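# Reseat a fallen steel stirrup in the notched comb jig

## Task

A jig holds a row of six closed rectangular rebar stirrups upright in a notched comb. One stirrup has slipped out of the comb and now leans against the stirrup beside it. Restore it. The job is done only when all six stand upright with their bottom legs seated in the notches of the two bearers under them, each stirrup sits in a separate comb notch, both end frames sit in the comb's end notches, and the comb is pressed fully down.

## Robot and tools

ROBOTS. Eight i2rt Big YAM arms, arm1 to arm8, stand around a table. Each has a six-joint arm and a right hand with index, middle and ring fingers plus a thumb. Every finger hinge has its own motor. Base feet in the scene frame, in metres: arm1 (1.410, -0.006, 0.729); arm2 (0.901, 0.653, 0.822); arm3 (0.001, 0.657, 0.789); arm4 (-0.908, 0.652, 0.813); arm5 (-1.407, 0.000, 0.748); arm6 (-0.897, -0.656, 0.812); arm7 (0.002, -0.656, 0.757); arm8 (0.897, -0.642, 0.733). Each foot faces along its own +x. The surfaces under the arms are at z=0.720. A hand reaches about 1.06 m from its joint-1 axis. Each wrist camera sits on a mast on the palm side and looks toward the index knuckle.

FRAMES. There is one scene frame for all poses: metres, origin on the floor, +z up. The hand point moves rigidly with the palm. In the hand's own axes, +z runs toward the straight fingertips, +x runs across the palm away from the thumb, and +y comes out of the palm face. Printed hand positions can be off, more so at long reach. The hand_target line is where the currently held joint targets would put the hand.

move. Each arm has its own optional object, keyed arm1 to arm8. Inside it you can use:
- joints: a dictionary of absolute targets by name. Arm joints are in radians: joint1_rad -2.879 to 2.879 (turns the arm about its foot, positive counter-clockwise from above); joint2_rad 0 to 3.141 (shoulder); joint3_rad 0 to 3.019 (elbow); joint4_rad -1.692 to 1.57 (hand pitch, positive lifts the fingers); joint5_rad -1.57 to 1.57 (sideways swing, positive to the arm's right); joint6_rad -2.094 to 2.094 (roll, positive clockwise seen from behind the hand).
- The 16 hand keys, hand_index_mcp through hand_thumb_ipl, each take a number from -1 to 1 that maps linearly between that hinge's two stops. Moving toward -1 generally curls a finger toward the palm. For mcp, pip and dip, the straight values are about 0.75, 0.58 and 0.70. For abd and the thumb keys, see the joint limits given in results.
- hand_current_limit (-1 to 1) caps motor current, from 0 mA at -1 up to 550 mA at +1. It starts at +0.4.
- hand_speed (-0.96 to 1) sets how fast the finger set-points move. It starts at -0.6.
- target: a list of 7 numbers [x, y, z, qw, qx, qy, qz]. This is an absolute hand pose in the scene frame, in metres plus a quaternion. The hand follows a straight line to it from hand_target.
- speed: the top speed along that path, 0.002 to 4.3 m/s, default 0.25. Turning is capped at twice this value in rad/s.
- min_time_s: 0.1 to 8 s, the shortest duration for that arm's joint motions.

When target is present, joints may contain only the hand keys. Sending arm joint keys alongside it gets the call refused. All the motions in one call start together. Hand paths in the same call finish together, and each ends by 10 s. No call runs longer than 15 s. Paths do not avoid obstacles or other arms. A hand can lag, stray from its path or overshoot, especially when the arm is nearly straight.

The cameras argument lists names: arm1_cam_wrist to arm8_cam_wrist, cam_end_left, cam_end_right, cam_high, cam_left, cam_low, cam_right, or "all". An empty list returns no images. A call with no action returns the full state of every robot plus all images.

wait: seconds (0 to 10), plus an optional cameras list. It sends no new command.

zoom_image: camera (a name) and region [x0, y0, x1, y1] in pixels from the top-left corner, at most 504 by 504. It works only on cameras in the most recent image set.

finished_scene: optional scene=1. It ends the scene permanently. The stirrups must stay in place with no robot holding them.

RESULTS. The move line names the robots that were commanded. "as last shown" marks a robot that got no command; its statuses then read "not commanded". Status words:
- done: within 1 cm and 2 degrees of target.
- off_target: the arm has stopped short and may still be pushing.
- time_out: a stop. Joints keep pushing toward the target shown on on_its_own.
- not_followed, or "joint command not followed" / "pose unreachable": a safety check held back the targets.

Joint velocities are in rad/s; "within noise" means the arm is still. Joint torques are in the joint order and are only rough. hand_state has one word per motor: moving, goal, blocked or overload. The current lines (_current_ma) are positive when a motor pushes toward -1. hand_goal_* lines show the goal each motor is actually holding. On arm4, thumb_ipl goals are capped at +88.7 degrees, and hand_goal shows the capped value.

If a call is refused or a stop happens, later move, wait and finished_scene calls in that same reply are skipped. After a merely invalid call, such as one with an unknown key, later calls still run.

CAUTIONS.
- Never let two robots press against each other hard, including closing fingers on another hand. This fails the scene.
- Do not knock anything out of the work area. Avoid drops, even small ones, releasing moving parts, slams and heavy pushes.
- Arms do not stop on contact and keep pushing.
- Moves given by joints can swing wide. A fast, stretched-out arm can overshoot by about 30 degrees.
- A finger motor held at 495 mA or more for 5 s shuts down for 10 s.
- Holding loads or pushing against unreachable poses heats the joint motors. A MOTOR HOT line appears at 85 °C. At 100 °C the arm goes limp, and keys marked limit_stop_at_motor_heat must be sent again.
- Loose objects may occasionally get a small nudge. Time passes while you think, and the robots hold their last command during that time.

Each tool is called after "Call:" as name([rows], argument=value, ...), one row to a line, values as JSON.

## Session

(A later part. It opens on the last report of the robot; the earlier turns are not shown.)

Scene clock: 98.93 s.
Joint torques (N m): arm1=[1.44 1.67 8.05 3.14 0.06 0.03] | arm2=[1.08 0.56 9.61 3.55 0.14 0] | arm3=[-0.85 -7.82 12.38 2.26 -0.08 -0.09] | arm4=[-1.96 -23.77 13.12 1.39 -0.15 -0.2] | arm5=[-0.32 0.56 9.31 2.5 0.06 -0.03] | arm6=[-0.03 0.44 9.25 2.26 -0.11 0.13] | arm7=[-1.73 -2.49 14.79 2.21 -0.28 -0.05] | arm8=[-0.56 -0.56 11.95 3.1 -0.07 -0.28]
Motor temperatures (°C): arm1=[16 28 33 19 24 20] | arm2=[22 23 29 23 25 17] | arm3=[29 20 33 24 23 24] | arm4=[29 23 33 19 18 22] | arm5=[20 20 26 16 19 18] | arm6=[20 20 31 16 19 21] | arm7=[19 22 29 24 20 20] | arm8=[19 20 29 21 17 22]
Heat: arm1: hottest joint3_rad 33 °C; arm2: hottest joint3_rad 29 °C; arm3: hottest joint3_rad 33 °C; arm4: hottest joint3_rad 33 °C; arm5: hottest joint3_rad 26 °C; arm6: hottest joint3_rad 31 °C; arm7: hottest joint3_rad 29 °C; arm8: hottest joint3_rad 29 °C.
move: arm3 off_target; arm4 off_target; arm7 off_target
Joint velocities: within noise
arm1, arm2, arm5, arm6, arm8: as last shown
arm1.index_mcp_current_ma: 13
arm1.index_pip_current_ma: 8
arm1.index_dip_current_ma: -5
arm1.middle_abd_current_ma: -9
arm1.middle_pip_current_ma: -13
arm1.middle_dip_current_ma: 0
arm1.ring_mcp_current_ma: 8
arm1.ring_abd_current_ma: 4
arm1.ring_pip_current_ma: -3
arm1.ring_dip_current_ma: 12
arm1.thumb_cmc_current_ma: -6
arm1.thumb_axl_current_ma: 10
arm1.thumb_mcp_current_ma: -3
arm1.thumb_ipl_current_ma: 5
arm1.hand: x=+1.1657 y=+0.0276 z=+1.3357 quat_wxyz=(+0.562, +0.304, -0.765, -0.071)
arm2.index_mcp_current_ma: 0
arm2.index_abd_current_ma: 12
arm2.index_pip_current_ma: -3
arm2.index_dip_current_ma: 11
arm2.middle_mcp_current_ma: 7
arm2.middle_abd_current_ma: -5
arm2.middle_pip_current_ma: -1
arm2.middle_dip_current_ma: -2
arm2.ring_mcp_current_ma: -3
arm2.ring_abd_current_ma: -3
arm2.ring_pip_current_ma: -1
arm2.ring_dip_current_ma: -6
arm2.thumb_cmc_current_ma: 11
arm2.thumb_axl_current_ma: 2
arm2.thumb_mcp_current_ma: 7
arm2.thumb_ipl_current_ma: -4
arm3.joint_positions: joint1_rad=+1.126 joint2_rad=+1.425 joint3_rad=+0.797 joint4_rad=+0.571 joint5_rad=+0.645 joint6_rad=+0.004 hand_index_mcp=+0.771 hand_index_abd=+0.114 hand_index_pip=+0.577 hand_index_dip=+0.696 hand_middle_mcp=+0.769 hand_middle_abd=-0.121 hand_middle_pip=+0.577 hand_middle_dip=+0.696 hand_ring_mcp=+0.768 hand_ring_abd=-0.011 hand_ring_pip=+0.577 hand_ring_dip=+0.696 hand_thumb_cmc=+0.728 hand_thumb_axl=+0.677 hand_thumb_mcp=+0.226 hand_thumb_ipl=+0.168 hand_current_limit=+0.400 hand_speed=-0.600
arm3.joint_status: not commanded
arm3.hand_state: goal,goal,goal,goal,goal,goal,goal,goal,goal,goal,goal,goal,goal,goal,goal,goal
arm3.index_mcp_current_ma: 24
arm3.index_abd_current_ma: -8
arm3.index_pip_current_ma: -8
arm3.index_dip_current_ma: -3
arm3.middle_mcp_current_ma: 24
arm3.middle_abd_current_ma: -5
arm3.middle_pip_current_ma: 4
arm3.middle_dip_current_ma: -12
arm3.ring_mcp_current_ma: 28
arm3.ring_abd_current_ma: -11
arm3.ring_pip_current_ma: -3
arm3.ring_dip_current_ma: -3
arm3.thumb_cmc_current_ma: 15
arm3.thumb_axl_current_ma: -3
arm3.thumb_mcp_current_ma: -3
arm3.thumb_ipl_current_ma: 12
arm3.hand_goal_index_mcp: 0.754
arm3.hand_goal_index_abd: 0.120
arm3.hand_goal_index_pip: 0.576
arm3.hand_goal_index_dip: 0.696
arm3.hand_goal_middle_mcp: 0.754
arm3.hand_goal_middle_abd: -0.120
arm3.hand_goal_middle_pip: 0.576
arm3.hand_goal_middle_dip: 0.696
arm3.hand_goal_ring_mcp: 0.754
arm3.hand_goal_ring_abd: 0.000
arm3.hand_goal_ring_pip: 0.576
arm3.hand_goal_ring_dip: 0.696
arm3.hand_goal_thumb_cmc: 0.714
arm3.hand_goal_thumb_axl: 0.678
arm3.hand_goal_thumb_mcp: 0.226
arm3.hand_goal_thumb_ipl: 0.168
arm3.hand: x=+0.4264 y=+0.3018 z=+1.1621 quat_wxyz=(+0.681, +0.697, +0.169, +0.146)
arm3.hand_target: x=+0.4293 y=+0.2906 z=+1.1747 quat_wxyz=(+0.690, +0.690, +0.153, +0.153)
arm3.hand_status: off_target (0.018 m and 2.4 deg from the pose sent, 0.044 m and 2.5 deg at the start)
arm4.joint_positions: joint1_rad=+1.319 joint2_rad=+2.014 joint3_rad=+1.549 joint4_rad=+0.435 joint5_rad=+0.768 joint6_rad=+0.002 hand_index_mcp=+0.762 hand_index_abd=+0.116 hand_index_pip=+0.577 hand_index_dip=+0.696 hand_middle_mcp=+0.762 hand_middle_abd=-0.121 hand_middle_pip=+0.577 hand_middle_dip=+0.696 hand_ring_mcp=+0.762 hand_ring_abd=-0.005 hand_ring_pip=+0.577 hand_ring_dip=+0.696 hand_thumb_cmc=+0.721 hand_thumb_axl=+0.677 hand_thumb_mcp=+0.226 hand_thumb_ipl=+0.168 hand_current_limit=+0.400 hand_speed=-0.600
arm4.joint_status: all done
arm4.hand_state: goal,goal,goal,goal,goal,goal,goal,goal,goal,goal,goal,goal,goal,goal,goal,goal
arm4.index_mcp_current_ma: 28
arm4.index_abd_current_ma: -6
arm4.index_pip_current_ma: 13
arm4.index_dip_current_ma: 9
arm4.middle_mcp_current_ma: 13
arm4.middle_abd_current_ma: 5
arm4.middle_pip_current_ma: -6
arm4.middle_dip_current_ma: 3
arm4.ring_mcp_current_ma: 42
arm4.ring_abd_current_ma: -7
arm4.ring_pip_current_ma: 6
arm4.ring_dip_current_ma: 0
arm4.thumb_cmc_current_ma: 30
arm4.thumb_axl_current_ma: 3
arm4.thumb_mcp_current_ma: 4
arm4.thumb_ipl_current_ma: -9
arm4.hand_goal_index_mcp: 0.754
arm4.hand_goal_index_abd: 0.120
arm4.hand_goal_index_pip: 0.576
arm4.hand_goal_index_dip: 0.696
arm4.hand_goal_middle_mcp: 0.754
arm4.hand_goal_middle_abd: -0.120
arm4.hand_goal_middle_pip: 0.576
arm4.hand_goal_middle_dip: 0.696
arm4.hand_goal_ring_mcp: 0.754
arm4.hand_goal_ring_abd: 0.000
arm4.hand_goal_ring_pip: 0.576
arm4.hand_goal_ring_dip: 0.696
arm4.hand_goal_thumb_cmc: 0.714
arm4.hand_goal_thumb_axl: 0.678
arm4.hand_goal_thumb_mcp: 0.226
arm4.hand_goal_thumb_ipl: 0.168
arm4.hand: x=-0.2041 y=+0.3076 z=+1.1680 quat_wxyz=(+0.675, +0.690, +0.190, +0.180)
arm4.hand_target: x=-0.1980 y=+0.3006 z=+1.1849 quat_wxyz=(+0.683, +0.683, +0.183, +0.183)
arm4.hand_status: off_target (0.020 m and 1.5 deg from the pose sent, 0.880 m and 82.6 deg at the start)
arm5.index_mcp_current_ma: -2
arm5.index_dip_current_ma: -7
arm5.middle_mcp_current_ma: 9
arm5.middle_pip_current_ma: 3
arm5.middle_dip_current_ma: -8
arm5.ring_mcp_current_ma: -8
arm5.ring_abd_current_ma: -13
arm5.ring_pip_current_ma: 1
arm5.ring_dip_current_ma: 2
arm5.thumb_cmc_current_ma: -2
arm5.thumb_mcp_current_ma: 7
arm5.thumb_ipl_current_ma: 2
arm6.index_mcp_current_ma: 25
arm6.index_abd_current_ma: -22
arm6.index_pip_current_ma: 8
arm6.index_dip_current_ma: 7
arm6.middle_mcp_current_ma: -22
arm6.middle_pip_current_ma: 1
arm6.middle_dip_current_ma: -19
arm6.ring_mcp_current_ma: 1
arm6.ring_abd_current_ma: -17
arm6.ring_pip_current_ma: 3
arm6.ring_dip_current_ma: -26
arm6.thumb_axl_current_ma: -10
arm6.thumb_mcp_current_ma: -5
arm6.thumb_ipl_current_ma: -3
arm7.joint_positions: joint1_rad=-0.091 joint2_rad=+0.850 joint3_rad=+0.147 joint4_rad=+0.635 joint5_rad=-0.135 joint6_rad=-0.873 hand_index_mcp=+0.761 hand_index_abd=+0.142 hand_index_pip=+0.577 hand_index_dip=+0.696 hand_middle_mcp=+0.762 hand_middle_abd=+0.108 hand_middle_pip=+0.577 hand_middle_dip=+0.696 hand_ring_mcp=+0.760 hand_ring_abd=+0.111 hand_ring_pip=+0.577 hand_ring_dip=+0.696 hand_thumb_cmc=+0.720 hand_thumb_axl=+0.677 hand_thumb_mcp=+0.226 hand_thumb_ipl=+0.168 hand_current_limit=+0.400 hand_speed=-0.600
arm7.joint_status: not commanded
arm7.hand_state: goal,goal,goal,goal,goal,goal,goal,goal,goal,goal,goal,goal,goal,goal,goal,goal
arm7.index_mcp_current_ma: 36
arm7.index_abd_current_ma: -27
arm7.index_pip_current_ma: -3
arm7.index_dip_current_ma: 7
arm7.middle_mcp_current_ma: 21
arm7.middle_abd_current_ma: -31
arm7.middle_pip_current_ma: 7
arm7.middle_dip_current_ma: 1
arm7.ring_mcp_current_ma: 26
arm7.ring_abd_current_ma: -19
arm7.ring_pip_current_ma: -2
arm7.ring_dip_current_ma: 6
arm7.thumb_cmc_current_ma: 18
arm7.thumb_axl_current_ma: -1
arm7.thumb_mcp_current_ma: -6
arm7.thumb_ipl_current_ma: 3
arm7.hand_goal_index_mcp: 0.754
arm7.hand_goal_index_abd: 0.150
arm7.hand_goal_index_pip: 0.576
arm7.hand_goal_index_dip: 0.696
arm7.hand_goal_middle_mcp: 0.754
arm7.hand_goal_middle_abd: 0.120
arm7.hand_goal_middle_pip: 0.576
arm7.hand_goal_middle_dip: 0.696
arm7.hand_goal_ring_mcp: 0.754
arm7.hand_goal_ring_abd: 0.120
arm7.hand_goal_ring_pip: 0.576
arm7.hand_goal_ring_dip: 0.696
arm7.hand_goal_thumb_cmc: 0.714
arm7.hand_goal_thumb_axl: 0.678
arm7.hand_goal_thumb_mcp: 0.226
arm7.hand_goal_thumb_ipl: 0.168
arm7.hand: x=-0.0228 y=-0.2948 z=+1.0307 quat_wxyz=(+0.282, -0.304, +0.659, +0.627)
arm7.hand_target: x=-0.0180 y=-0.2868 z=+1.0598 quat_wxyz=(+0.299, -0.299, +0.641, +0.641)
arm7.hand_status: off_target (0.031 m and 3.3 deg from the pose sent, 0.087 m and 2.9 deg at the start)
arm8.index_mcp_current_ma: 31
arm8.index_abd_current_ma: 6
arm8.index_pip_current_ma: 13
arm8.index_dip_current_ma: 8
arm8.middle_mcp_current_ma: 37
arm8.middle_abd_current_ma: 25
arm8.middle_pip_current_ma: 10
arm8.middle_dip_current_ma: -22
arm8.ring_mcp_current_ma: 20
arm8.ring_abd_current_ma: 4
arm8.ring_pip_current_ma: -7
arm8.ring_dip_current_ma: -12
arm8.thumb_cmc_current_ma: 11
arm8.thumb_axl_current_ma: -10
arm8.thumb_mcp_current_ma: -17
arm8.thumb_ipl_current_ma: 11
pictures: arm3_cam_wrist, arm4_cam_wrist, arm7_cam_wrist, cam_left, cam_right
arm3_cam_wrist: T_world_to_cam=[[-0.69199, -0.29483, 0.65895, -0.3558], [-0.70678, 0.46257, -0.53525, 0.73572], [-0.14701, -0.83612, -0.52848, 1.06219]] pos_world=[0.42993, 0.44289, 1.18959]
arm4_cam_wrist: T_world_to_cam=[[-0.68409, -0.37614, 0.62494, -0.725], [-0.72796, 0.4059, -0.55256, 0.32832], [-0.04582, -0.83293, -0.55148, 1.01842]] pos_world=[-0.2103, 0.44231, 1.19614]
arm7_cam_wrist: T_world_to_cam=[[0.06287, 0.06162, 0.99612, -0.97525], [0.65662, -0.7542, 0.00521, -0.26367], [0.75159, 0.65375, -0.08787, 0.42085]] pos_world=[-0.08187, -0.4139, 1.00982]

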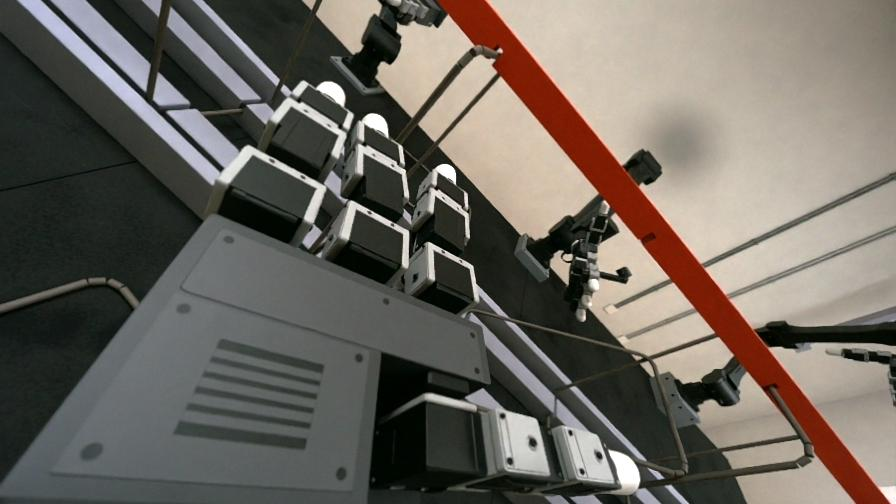

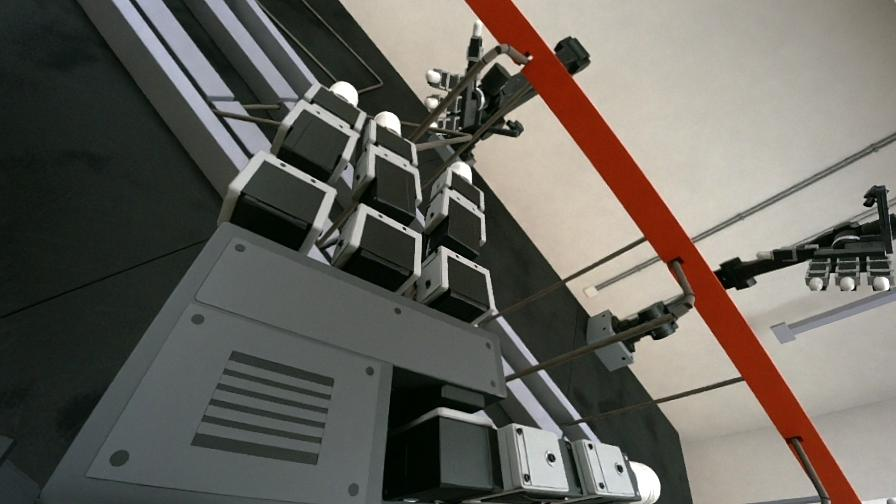

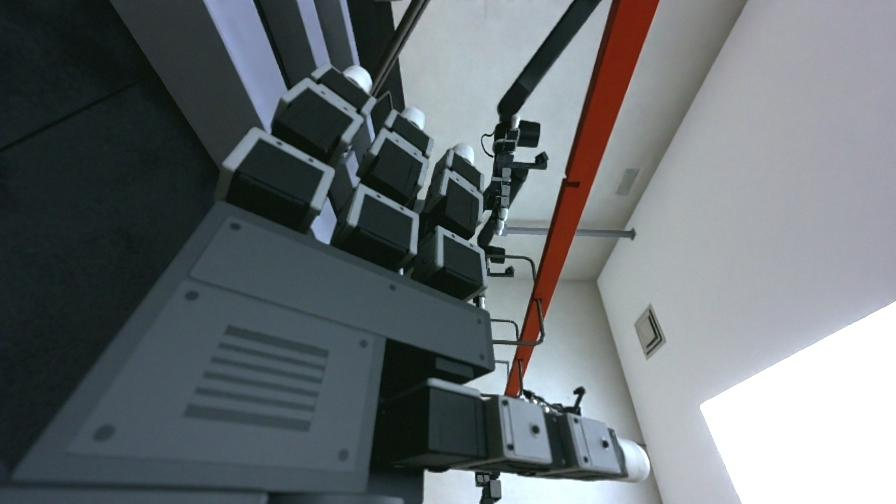

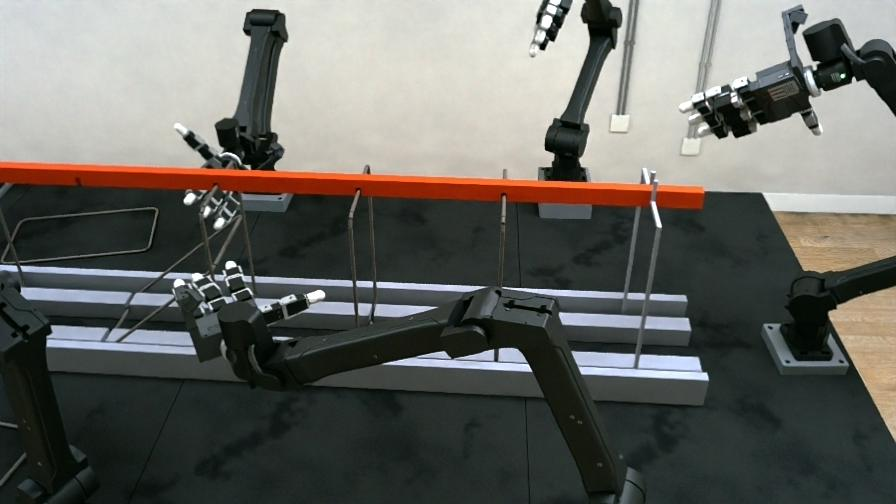

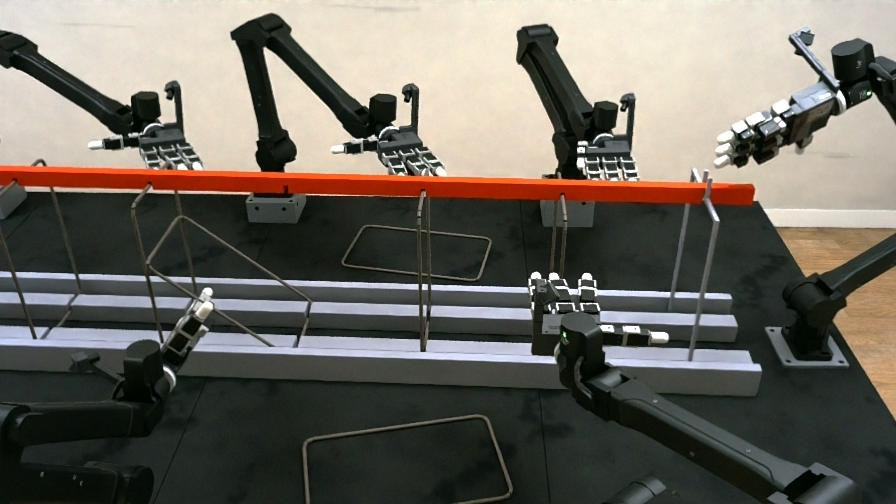

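Call:
move(arm8={"target": [0.793, -0.245, 1.170, 0, 0, 0.7071, 0.7071], "speed": 0.1}, arm3={"target": [0.450, 0.230, 1.175, 0.6903, 0.6903, 0.153, 0.153], "speed": 0.1}, arm4={"target": [-0.177, 0.230, 1.187, 0.683, 0.683, 0.183, 0.183], "speed": 0.1}, arm7={"target": [-0.018, -0.240, 1.060, 0.2988, -0.2988, 0.6409, 0.6409], "speed": 0.1}, arm2={"target": [0.955, 0.10, 1.125, 0.7071, 0.7071, 0, 0], "speed": 0.1}, cameras=["arm8_cam_wrist", "arm3_cam_wrist", "arm4_cam_wrist", "arm7_cam_wrist", "arm2_cam_wrist", "cam_right"])

Call:
zoom_image(camera="arm8_cam_wrist", region=[280, 0, 580, 250])

Call:
zoom_image(camera="arm3_cam_wrist", region=[280, 0, 580, 250])

Call:
zoom_image(camera="arm4_cam_wrist", region=[280, 0, 580, 250])

Call:
zoom_image(camera="arm7_cam_wrist", region=[280, 0, 580, 250])

Scene clock: 106.97 s.
Joint torques (N m): arm1=[1.61 2.08 8.17 3.18 0.05 0.06] | arm2=[-1.44 -8.12 10.06 3.36 -0.03 -0.02] | arm3=[-0.73 -9.52 12.55 1.91 -0.1 -0.11] | arm4=[-2.43 -24.59 13.33 1.5 -0.06 -0.19] | arm5=[-0.32 0.56 9.32 2.5 0.06 -0.02] | arm6=[0.03 0.44 9.25 2.25 -0.11 0.13] | arm7=[0.32 -3.66 13.74 3.28 0.01 -0.04] | arm8=[-0.62 -2.67 14.12 3.21 -0.06 -0.28]
Motor temperatures (°C): arm1=[16 28 31 19 23 20] | arm2=[22 23 29 23 25 17] | arm3=[29 20 32 24 23 24] | arm4=[29 24 34 19 18 22] | arm5=[20 20 26 16 19 18] | arm6=[20 20 32 16 19 21] | arm7=[19 22 29 24 20 20] | arm8=[19 20 30 21 17 22]
Heat: arm1: hottest joint3_rad 31 °C; arm2: hottest joint3_rad 29 °C; arm3: hottest joint3_rad 32 °C; arm4: hottest joint3_rad 34 °C; arm5: hottest joint3_rad 26 °C; arm6: hottest joint3_rad 32 °C; arm7: hottest joint3_rad 29 °C; arm8: hottest joint3_rad 30 °C.
move: arm2 off_target; arm3 off_target; arm4 off_target; arm7 off_target; arm8 off_target
Joint velocities: within noise
arm1, arm5, arm6: as last shown
arm1.index_mcp_current_ma: 15
arm1.index_abd_current_ma: 8
arm1.index_pip_current_ma: 19
arm1.index_dip_current_ma: 6
arm1.middle_mcp_current_ma: 6
arm1.middle_abd_current_ma: -7
arm1.middle_pip_current_ma: -11
arm1.middle_dip_current_ma: 6
arm1.ring_mcp_current_ma: 4
arm1.ring_abd_current_ma: -1
arm1.ring_pip_current_ma: -13
arm1.ring_dip_current_ma: 1
arm1.thumb_cmc_current_ma: -2
arm1.thumb_axl_current_ma: 6
arm1.thumb_mcp_current_ma: 13
arm1.thumb_ipl_current_ma: -4
arm2.joint_positions: joint1_rad=+0.210 joint2_rad=+1.495 joint3_rad=+0.596 joint4_rad=+0.870 joint5_rad=+0.195 joint6_rad=+0.012 hand_index_mcp=+0.771 hand_index_abd=+0.005 hand_index_pip=+0.577 hand_index_dip=+0.696 hand_middle_mcp=+0.772 hand_middle_abd=-0.001 hand_middle_pip=+0.577 hand_middle_dip=+0.696 hand_ring_mcp=+0.772 hand_ring_abd=+0.002 hand_ring_pip=+0.577 hand_ring_dip=+0.696 hand_thumb_cmc=+0.728 hand_thumb_axl=+0.683 hand_thumb_mcp=-0.740 hand_thumb_ipl=+0.176 hand_current_limit=+0.400 hand_speed=-0.600
arm2.joint_status: not commanded
arm2.hand_state: goal,goal,goal,goal,goal,goal,goal,goal,goal,goal,goal,goal,goal,goal,blocked,goal
arm2.index_mcp_current_ma: 15
arm2.index_abd_current_ma: 2
arm2.index_pip_current_ma: -8
arm2.index_dip_current_ma: 4
arm2.middle_mcp_current_ma: -1
arm2.middle_abd_current_ma: 11
arm2.middle_pip_current_ma: 8
arm2.middle_dip_current_ma: -2
arm2.ring_mcp_current_ma: -14
arm2.ring_abd_current_ma: 7
arm2.ring_pip_current_ma: -12
arm2.ring_dip_current_ma: 1
arm2.thumb_cmc_current_ma: 15
arm2.thumb_axl_current_ma: 0
arm2.thumb_mcp_current_ma: 9
arm2.thumb_ipl_current_ma: -4
arm2.hand_goal_index_mcp: 0.754
arm2.hand_goal_index_abd: 0.000
arm2.hand_goal_index_pip: 0.576
arm2.hand_goal_index_dip: 0.696
arm2.hand_goal_middle_mcp: 0.754
arm2.hand_goal_middle_abd: 0.000
arm2.hand_goal_middle_pip: 0.576
arm2.hand_goal_middle_dip: 0.696
arm2.hand_goal_ring_mcp: 0.754
arm2.hand_goal_ring_abd: 0.000
arm2.hand_goal_ring_pip: 0.576
arm2.hand_goal_ring_dip: 0.696
arm2.hand_goal_thumb_cmc: 0.714
arm2.hand_goal_thumb_axl: 0.678
arm2.hand_goal_thumb_mcp: -0.780
arm2.hand_goal_thumb_ipl: 0.168
arm2.hand: x=+0.9603 y=+0.1123 z=+1.1147 quat_wxyz=(+0.698, +0.717, +0.007, +0.002)
arm2.hand_target: x=+0.9548 y=+0.1008 z=+1.1247 quat_wxyz=(+0.707, +0.707, +0.000, +0.000)
arm2.hand_status: off_target (0.017 m and 1.7 deg from the pose sent, 0.240 m and 0.9 deg at the start)
arm3.joint_positions: joint1_rad=+1.034 joint2_rad=+1.541 joint3_rad=+0.928 joint4_rad=+0.571 joint5_rad=+0.554 joint6_rad=+0.004 hand_index_mcp=+0.771 hand_index_abd=+0.114 hand_index_pip=+0.577 hand_index_dip=+0.696 hand_middle_mcp=+0.769 hand_middle_abd=-0.121 hand_middle_pip=+0.577 hand_middle_dip=+0.696 hand_ring_mcp=+0.768 hand_ring_abd=-0.011 hand_ring_pip=+0.577 hand_ring_dip=+0.696 hand_thumb_cmc=+0.728 hand_thumb_axl=+0.677 hand_thumb_mcp=+0.226 hand_thumb_ipl=+0.168 hand_current_limit=+0.400 hand_speed=-0.600
arm3.joint_status: not commanded
arm3.hand_state: goal,goal,goal,goal,goal,goal,goal,goal,goal,goal,goal,goal,goal,goal,goal,goal
arm3.index_mcp_current_ma: 26
arm3.index_abd_current_ma: -10
arm3.index_pip_current_ma: -9
arm3.index_dip_current_ma: -2
arm3.middle_mcp_current_ma: 24
arm3.middle_abd_current_ma: -4
arm3.middle_pip_current_ma: 2
arm3.middle_dip_current_ma: -12
arm3.ring_mcp_current_ma: 24
arm3.ring_abd_current_ma: -7
arm3.ring_pip_current_ma: 0
arm3.ring_dip_current_ma: -5
arm3.thumb_cmc_current_ma: 20
arm3.thumb_axl_current_ma: 0
arm3.thumb_mcp_current_ma: -1
arm3.thumb_ipl_current_ma: 8
arm3.hand_goal_index_mcp: 0.754
arm3.hand_goal_index_abd: 0.120
arm3.hand_goal_index_pip: 0.576
arm3.hand_goal_index_dip: 0.696
arm3.hand_goal_middle_mcp: 0.754
arm3.hand_goal_middle_abd: -0.120
arm3.hand_goal_middle_pip: 0.576
arm3.hand_goal_middle_dip: 0.696
arm3.hand_goal_ring_mcp: 0.754
arm3.hand_goal_ring_abd: 0.000
arm3.hand_goal_ring_pip: 0.576
arm3.hand_goal_ring_dip: 0.696
arm3.hand_goal_thumb_cmc: 0.714
arm3.hand_goal_thumb_axl: 0.678
arm3.hand_goal_thumb_mcp: 0.226
arm3.hand_goal_thumb_ipl: 0.168
arm3.hand: x=+0.4460 y=+0.2431 z=+1.1662 quat_wxyz=(+0.684, +0.695, +0.164, +0.151)
arm3.hand_target: x=+0.4493 y=+0.2305 z=+1.1747 quat_wxyz=(+0.690, +0.690, +0.153, +0.153)
arm3.hand_status: off_target (0.016 m and 1.6 deg from the pose sent, 0.077 m and 2.4 deg at the start)
arm4.joint_positions: joint1_rad=+1.237 joint2_rad=+2.111 joint3_rad=+1.721 joint4_rad=+0.361 joint5_rad=+0.681 joint6_rad=+0.001 hand_index_mcp=+0.762 hand_index_abd=+0.116 hand_index_pip=+0.577 hand_index_dip=+0.696 hand_middle_mcp=+0.762 hand_middle_abd=-0.121 hand_middle_pip=+0.577 hand_middle_dip=+0.696 hand_ring_mcp=+0.762 hand_ring_abd=-0.005 hand_ring_pip=+0.577 hand_ring_dip=+0.696 hand_thumb_cmc=+0.721 hand_thumb_axl=+0.677 hand_thumb_mcp=+0.226 hand_thumb_ipl=+0.168 hand_current_limit=+0.400 hand_speed=-0.600
arm4.joint_status: not commanded
arm4.hand_state: goal,goal,goal,goal,goal,goal,goal,goal,goal,goal,goal,goal,goal,goal,goal,goal
arm4.index_mcp_current_ma: 25
arm4.index_abd_current_ma: -3
arm4.index_pip_current_ma: 7
arm4.index_dip_current_ma: -2
arm4.middle_mcp_current_ma: 25
arm4.middle_abd_current_ma: -8
arm4.middle_pip_current_ma: -1
arm4.middle_dip_current_ma: -2
arm4.ring_mcp_current_ma: 33
arm4.ring_abd_current_ma: 2
arm4.ring_pip_current_ma: 0
arm4.ring_dip_current_ma: 4
arm4.thumb_cmc_current_ma: 29
arm4.thumb_axl_current_ma: 12
arm4.thumb_mcp_current_ma: 8
arm4.thumb_ipl_current_ma: -1
arm4.hand_goal_index_mcp: 0.754
arm4.hand_goal_index_abd: 0.120
arm4.hand_goal_index_pip: 0.576
arm4.hand_goal_index_dip: 0.696
arm4.hand_goal_middle_mcp: 0.754
arm4.hand_goal_middle_abd: -0.120
arm4.hand_goal_middle_pip: 0.576
arm4.hand_goal_middle_dip: 0.696
arm4.hand_goal_ring_mcp: 0.754
arm4.hand_goal_ring_abd: 0.000
arm4.hand_goal_ring_pip: 0.576
arm4.hand_goal_ring_dip: 0.696
arm4.hand_goal_thumb_cmc: 0.714
arm4.hand_goal_thumb_axl: 0.678
arm4.hand_goal_thumb_mcp: 0.226
arm4.hand_goal_thumb_ipl: 0.168
arm4.hand: x=-0.1820 y=+0.2417 z=+1.1712 quat_wxyz=(+0.674, +0.690, +0.190, +0.182)
arm4.hand_target: x=-0.1787 y=+0.2308 z=+1.1867 quat_wxyz=(+0.683, +0.683, +0.183, +0.183)
arm4.hand_status: off_target (0.020 m and 1.5 deg from the pose sent, 0.084 m and 1.5 deg at the start)
arm5.index_mcp_current_ma: -3
arm5.index_abd_current_ma: -2
arm5.index_dip_current_ma: -8
arm5.middle_mcp_current_ma: 3
arm5.middle_abd_current_ma: 0
arm5.middle_pip_current_ma: 5
arm5.middle_dip_current_ma: -2
arm5.ring_mcp_current_ma: -10
arm5.ring_abd_current_ma: -16
arm5.ring_pip_current_ma: 2
arm5.ring_dip_current_ma: 0
arm5.thumb_cmc_current_ma: -6
arm5.thumb_axl_current_ma: -10
arm5.thumb_mcp_current_ma: 3
arm5.thumb_ipl_current_ma: 1
arm6.index_mcp_current_ma: -8
arm6.index_abd_current_ma: -1
arm6.index_pip_current_ma: -9
arm6.index_dip_current_ma: -6
arm6.middle_mcp_current_ma: -17
arm6.middle_abd_current_ma: 8
arm6.middle_pip_current_ma: 5
arm6.middle_dip_current_ma: -1
arm6.ring_mcp_current_ma: -17
arm6.ring_abd_current_ma: -3
arm6.ring_pip_current_ma: -5
arm6.ring_dip_current_ma: -9
arm6.thumb_cmc_current_ma: 5
arm6.thumb_axl_current_ma: -11
arm6.thumb_mcp_current_ma: 7
arm6.thumb_ipl_current_ma: -17
arm7.joint_positions: joint1_rad=-0.091 joint2_rad=+1.052 joint3_rad=+0.243 joint4_rad=+0.732 joint5_rad=-0.118 joint6_rad=-0.873 hand_index_mcp=+0.761 hand_index_abd=+0.142 hand_index_pip=+0.577 hand_index_dip=+0.696 hand_middle_mcp=+0.762 hand_middle_abd=+0.108 hand_middle_pip=+0.577 hand_middle_dip=+0.696 hand_ring_mcp=+0.760 hand_ring_abd=+0.111 hand_ring_pip=+0.577 hand_ring_dip=+0.696 hand_thumb_cmc=+0.720 hand_thumb_axl=+0.677 hand_thumb_mcp=+0.226 hand_thumb_ipl=+0.168 hand_current_limit=+0.400 hand_speed=-0.600
arm7.joint_status: not commanded
arm7.hand_state: goal,goal,goal,goal,goal,goal,goal,goal,goal,goal,goal,goal,goal,goal,goal,goal
arm7.index_mcp_current_ma: 37
arm7.index_abd_current_ma: -29
arm7.index_pip_current_ma: -6
arm7.index_dip_current_ma: 4
arm7.middle_mcp_current_ma: 16
arm7.middle_abd_current_ma: -35
arm7.middle_pip_current_ma: 13
arm7.middle_dip_current_ma: 3
arm7.ring_mcp_current_ma: 29
arm7.ring_abd_current_ma: -21
arm7.ring_pip_current_ma: -5
arm7.ring_dip_current_ma: 1
arm7.thumb_cmc_current_ma: 19
arm7.thumb_axl_current_ma: -4
arm7.thumb_mcp_current_ma: -8
arm7.thumb_ipl_current_ma: 1
arm7.hand_goal_index_mcp: 0.754
arm7.hand_goal_index_abd: 0.150
arm7.hand_goal_index_pip: 0.576
arm7.hand_goal_index_dip: 0.696
arm7.hand_goal_middle_mcp: 0.754
arm7.hand_goal_middle_abd: 0.120
arm7.hand_goal_middle_pip: 0.576
arm7.hand_goal_middle_dip: 0.696
arm7.hand_goal_ring_mcp: 0.754
arm7.hand_goal_ring_abd: 0.120
arm7.hand_goal_ring_pip: 0.576
arm7.hand_goal_ring_dip: 0.696
arm7.hand_goal_thumb_cmc: 0.714
arm7.hand_goal_thumb_axl: 0.678
arm7.hand_goal_thumb_mcp: 0.226
arm7.hand_goal_thumb_ipl: 0.168
arm7.hand: x=-0.0144 y=-0.2514 z=+1.0323 quat_wxyz=(+0.286, -0.300, +0.665, +0.621)
arm7.hand_target: x=-0.0179 y=-0.2418 z=+1.0596 quat_wxyz=(+0.299, -0.299, +0.641, +0.641)
arm7.hand_status: off_target (0.030 m and 3.8 deg from the pose sent, 0.062 m and 3.3 deg at the start)
arm8.joint_positions: joint1_rad=+0.504 joint2_rad=+0.808 joint3_rad=+0.496 joint4_rad=+0.244 joint5_rad=+0.513 joint6_rad=+0.019 hand_index_mcp=+0.784 hand_index_abd=+0.113 hand_index_pip=+0.577 hand_index_dip=+0.696 hand_middle_mcp=+0.783 hand_middle_abd=-0.107 hand_middle_pip=+0.577 hand_middle_dip=+0.696 hand_ring_mcp=+0.780 hand_ring_abd=+0.000 hand_ring_pip=+0.577 hand_ring_dip=+0.696 hand_thumb_cmc=+0.737 hand_thumb_axl=+0.677 hand_thumb_mcp=+0.225 hand_thumb_ipl=+0.168 hand_current_limit=+0.400 hand_speed=-0.600
arm8.joint_status: not commanded
arm8.hand_state: blocked,goal,goal,goal,blocked,goal,goal,goal,blocked,goal,goal,goal,blocked,goal,goal,goal
arm8.index_mcp_current_ma: 28
arm8.index_abd_current_ma: 4
arm8.index_pip_current_ma: 3
arm8.index_dip_current_ma: 3
arm8.middle_mcp_current_ma: 46
arm8.middle_abd_current_ma: 20
arm8.middle_pip_current_ma: 11
arm8.middle_dip_current_ma: 0
arm8.ring_mcp_current_ma: 30
arm8.ring_abd_current_ma: -6
arm8.ring_pip_current_ma: -8
arm8.ring_dip_current_ma: -1
arm8.thumb_cmc_current_ma: 26
arm8.thumb_axl_current_ma: -8
arm8.thumb_mcp_current_ma: 0
arm8.thumb_ipl_current_ma: 20
arm8.hand_goal_index_mcp: 0.754
arm8.hand_goal_index_abd: 0.120
arm8.hand_goal_index_pip: 0.576
arm8.hand_goal_index_dip: 0.696
arm8.hand_goal_middle_mcp: 0.754
arm8.hand_goal_middle_abd: -0.120
arm8.hand_goal_middle_pip: 0.576
arm8.hand_goal_middle_dip: 0.696
arm8.hand_goal_ring_mcp: 0.754
arm8.hand_goal_ring_abd: 0.000
arm8.hand_goal_ring_pip: 0.576
arm8.hand_goal_ring_dip: 0.696
arm8.hand_goal_thumb_cmc: 0.714
arm8.hand_goal_thumb_axl: 0.678
arm8.hand_goal_thumb_mcp: 0.226
arm8.hand_goal_thumb_ipl: 0.168
arm8.hand: x=+0.7924 y=-0.2513 z=+1.1378 quat_wxyz=(+0.004, -0.010, +0.726, +0.688)
arm8.hand_target: x=+0.7935 y=-0.2470 z=+1.1691 quat_wxyz=(+0.000, +0.000, +0.707, +0.707)
arm8.hand_status: off_target (0.033 m and 3.3 deg from the pose sent, 0.073 m and 1.7 deg at the start)
pictures: arm2_cam_wrist, arm3_cam_wrist, arm4_cam_wrist, arm7_cam_wrist, arm8_cam_wrist, cam_right
arm2_cam_wrist: T_world_to_cam=[[-0.748, -0.04196, 0.66237, 0.01824], [-0.4858, 0.71459, -0.50334, 0.90514], [-0.45221, -0.69828, -0.5549, 1.26075]] pos_world=[1.02349, 0.23432, 1.1431]
arm3_cam_wrist: T_world_to_cam=[[-0.70218, -0.2918, 0.64945, -0.34733], [-0.69811, 0.46142, -0.54748, 0.78974], [-0.13992, -0.83782, -0.52771, 1.01461]] pos_world=[0.4494, 0.3843, 1.19336]
arm4_cam_wrist: T_world_to_cam=[[-0.68398, -0.37984, 0.62281, -0.73322], [-0.72835, 0.40358, -0.55375, 0.37479], [-0.04102, -0.83237, -0.5527, 0.9684]] pos_world=[-0.18881, 0.3763, 1.19943]
arm7_cam_wrist: T_world_to_cam=[[0.06424, 0.0706, 0.99543, -0.97703], [0.64333, -0.76548, 0.01277, -0.2474], [0.76289, 0.63957, -0.0946, 0.3898]] pos_world=[-0.07544, -0.36971, 1.0126]
arm8_cam_wrist: T_world_to_cam=[[0.77485, 0.10735, 0.62297, -1.25416], [0.48951, -0.72545, -0.48384, -0.06053], [0.39999, 0.67985, -0.61467, 0.67882]] pos_world=[0.72988, -0.37077, 1.16926]

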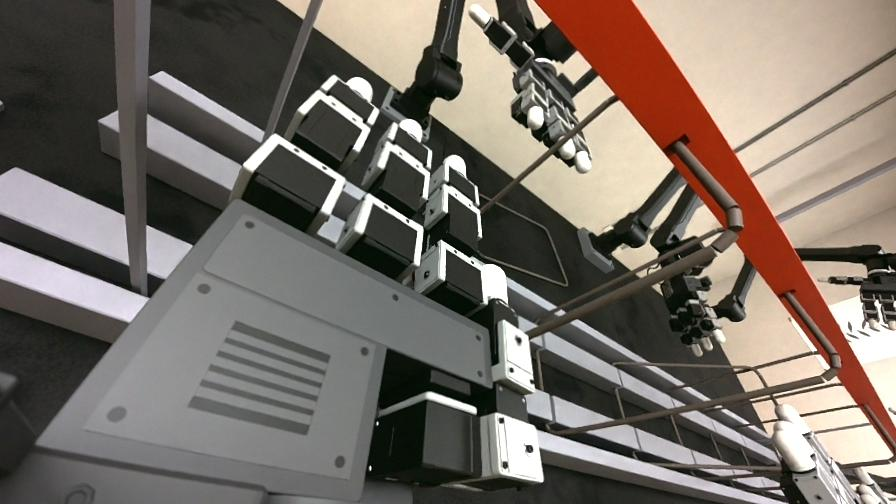

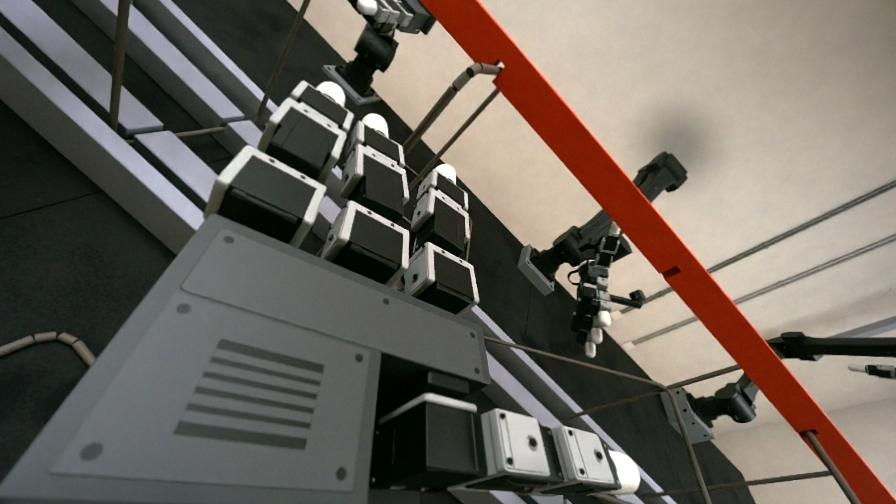

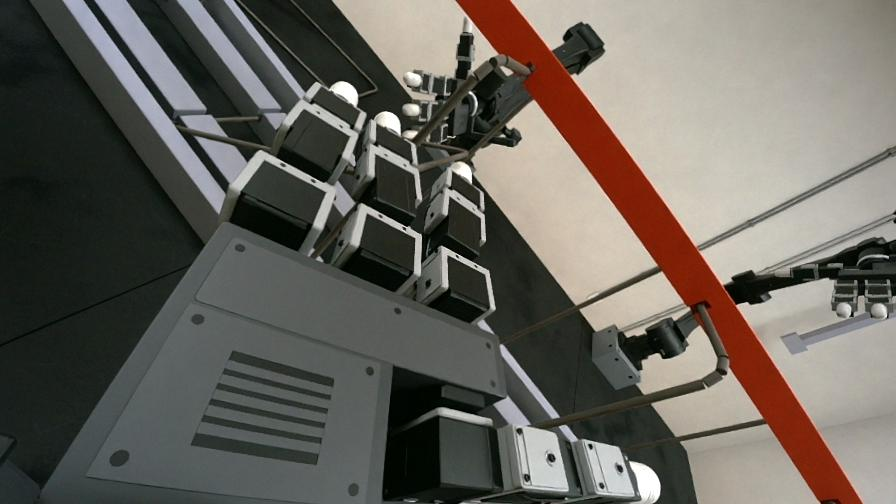

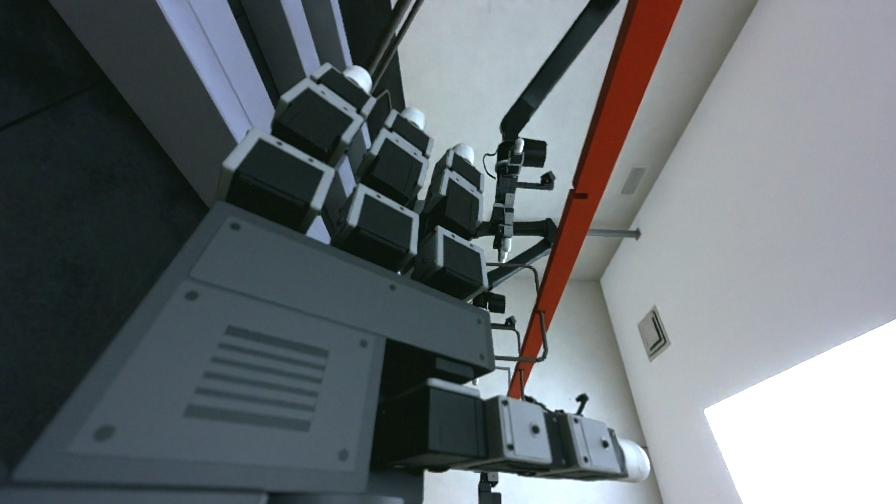

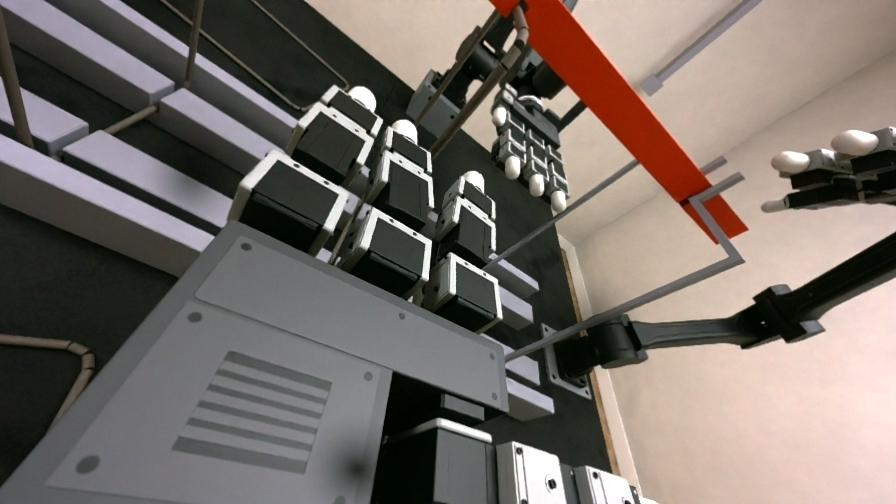

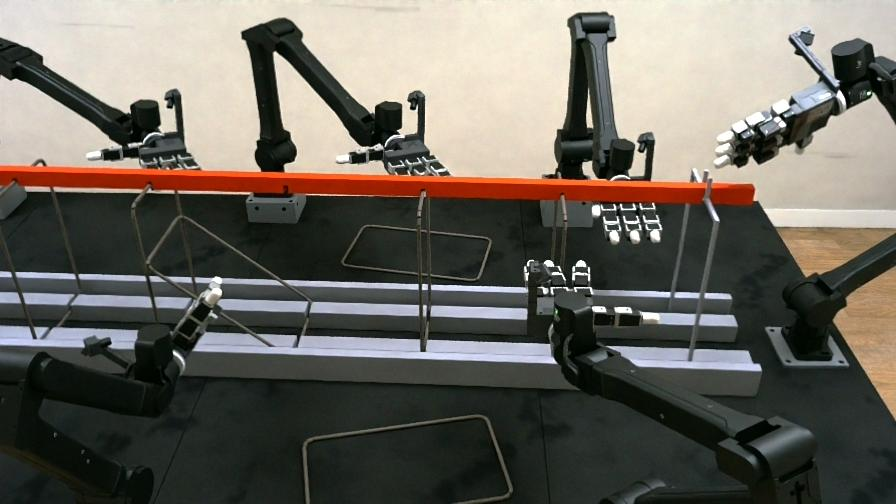

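Scaled by 1.680.

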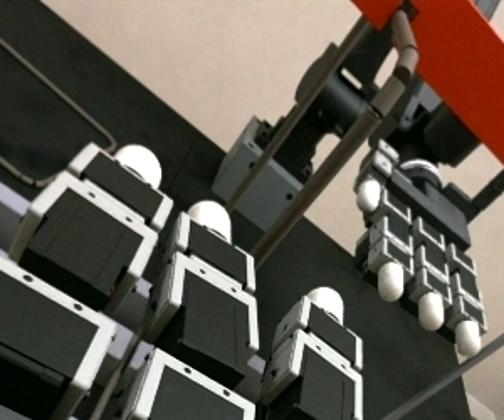

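Scaled by 1.680.

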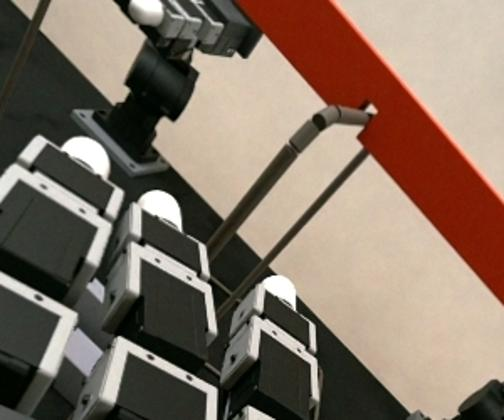

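Scaled by 1.680.

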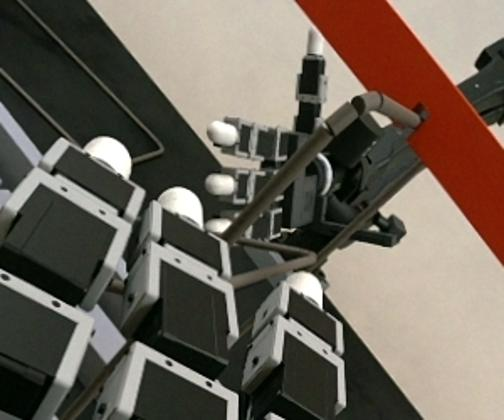

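Scaled by 1.680.

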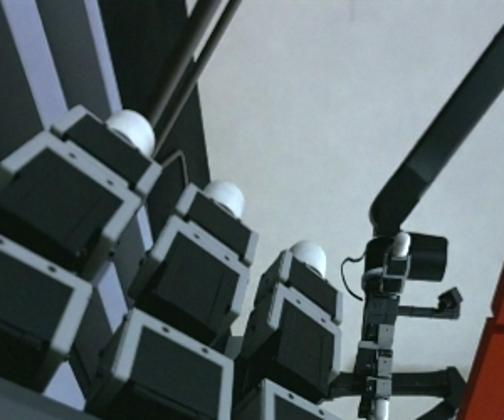

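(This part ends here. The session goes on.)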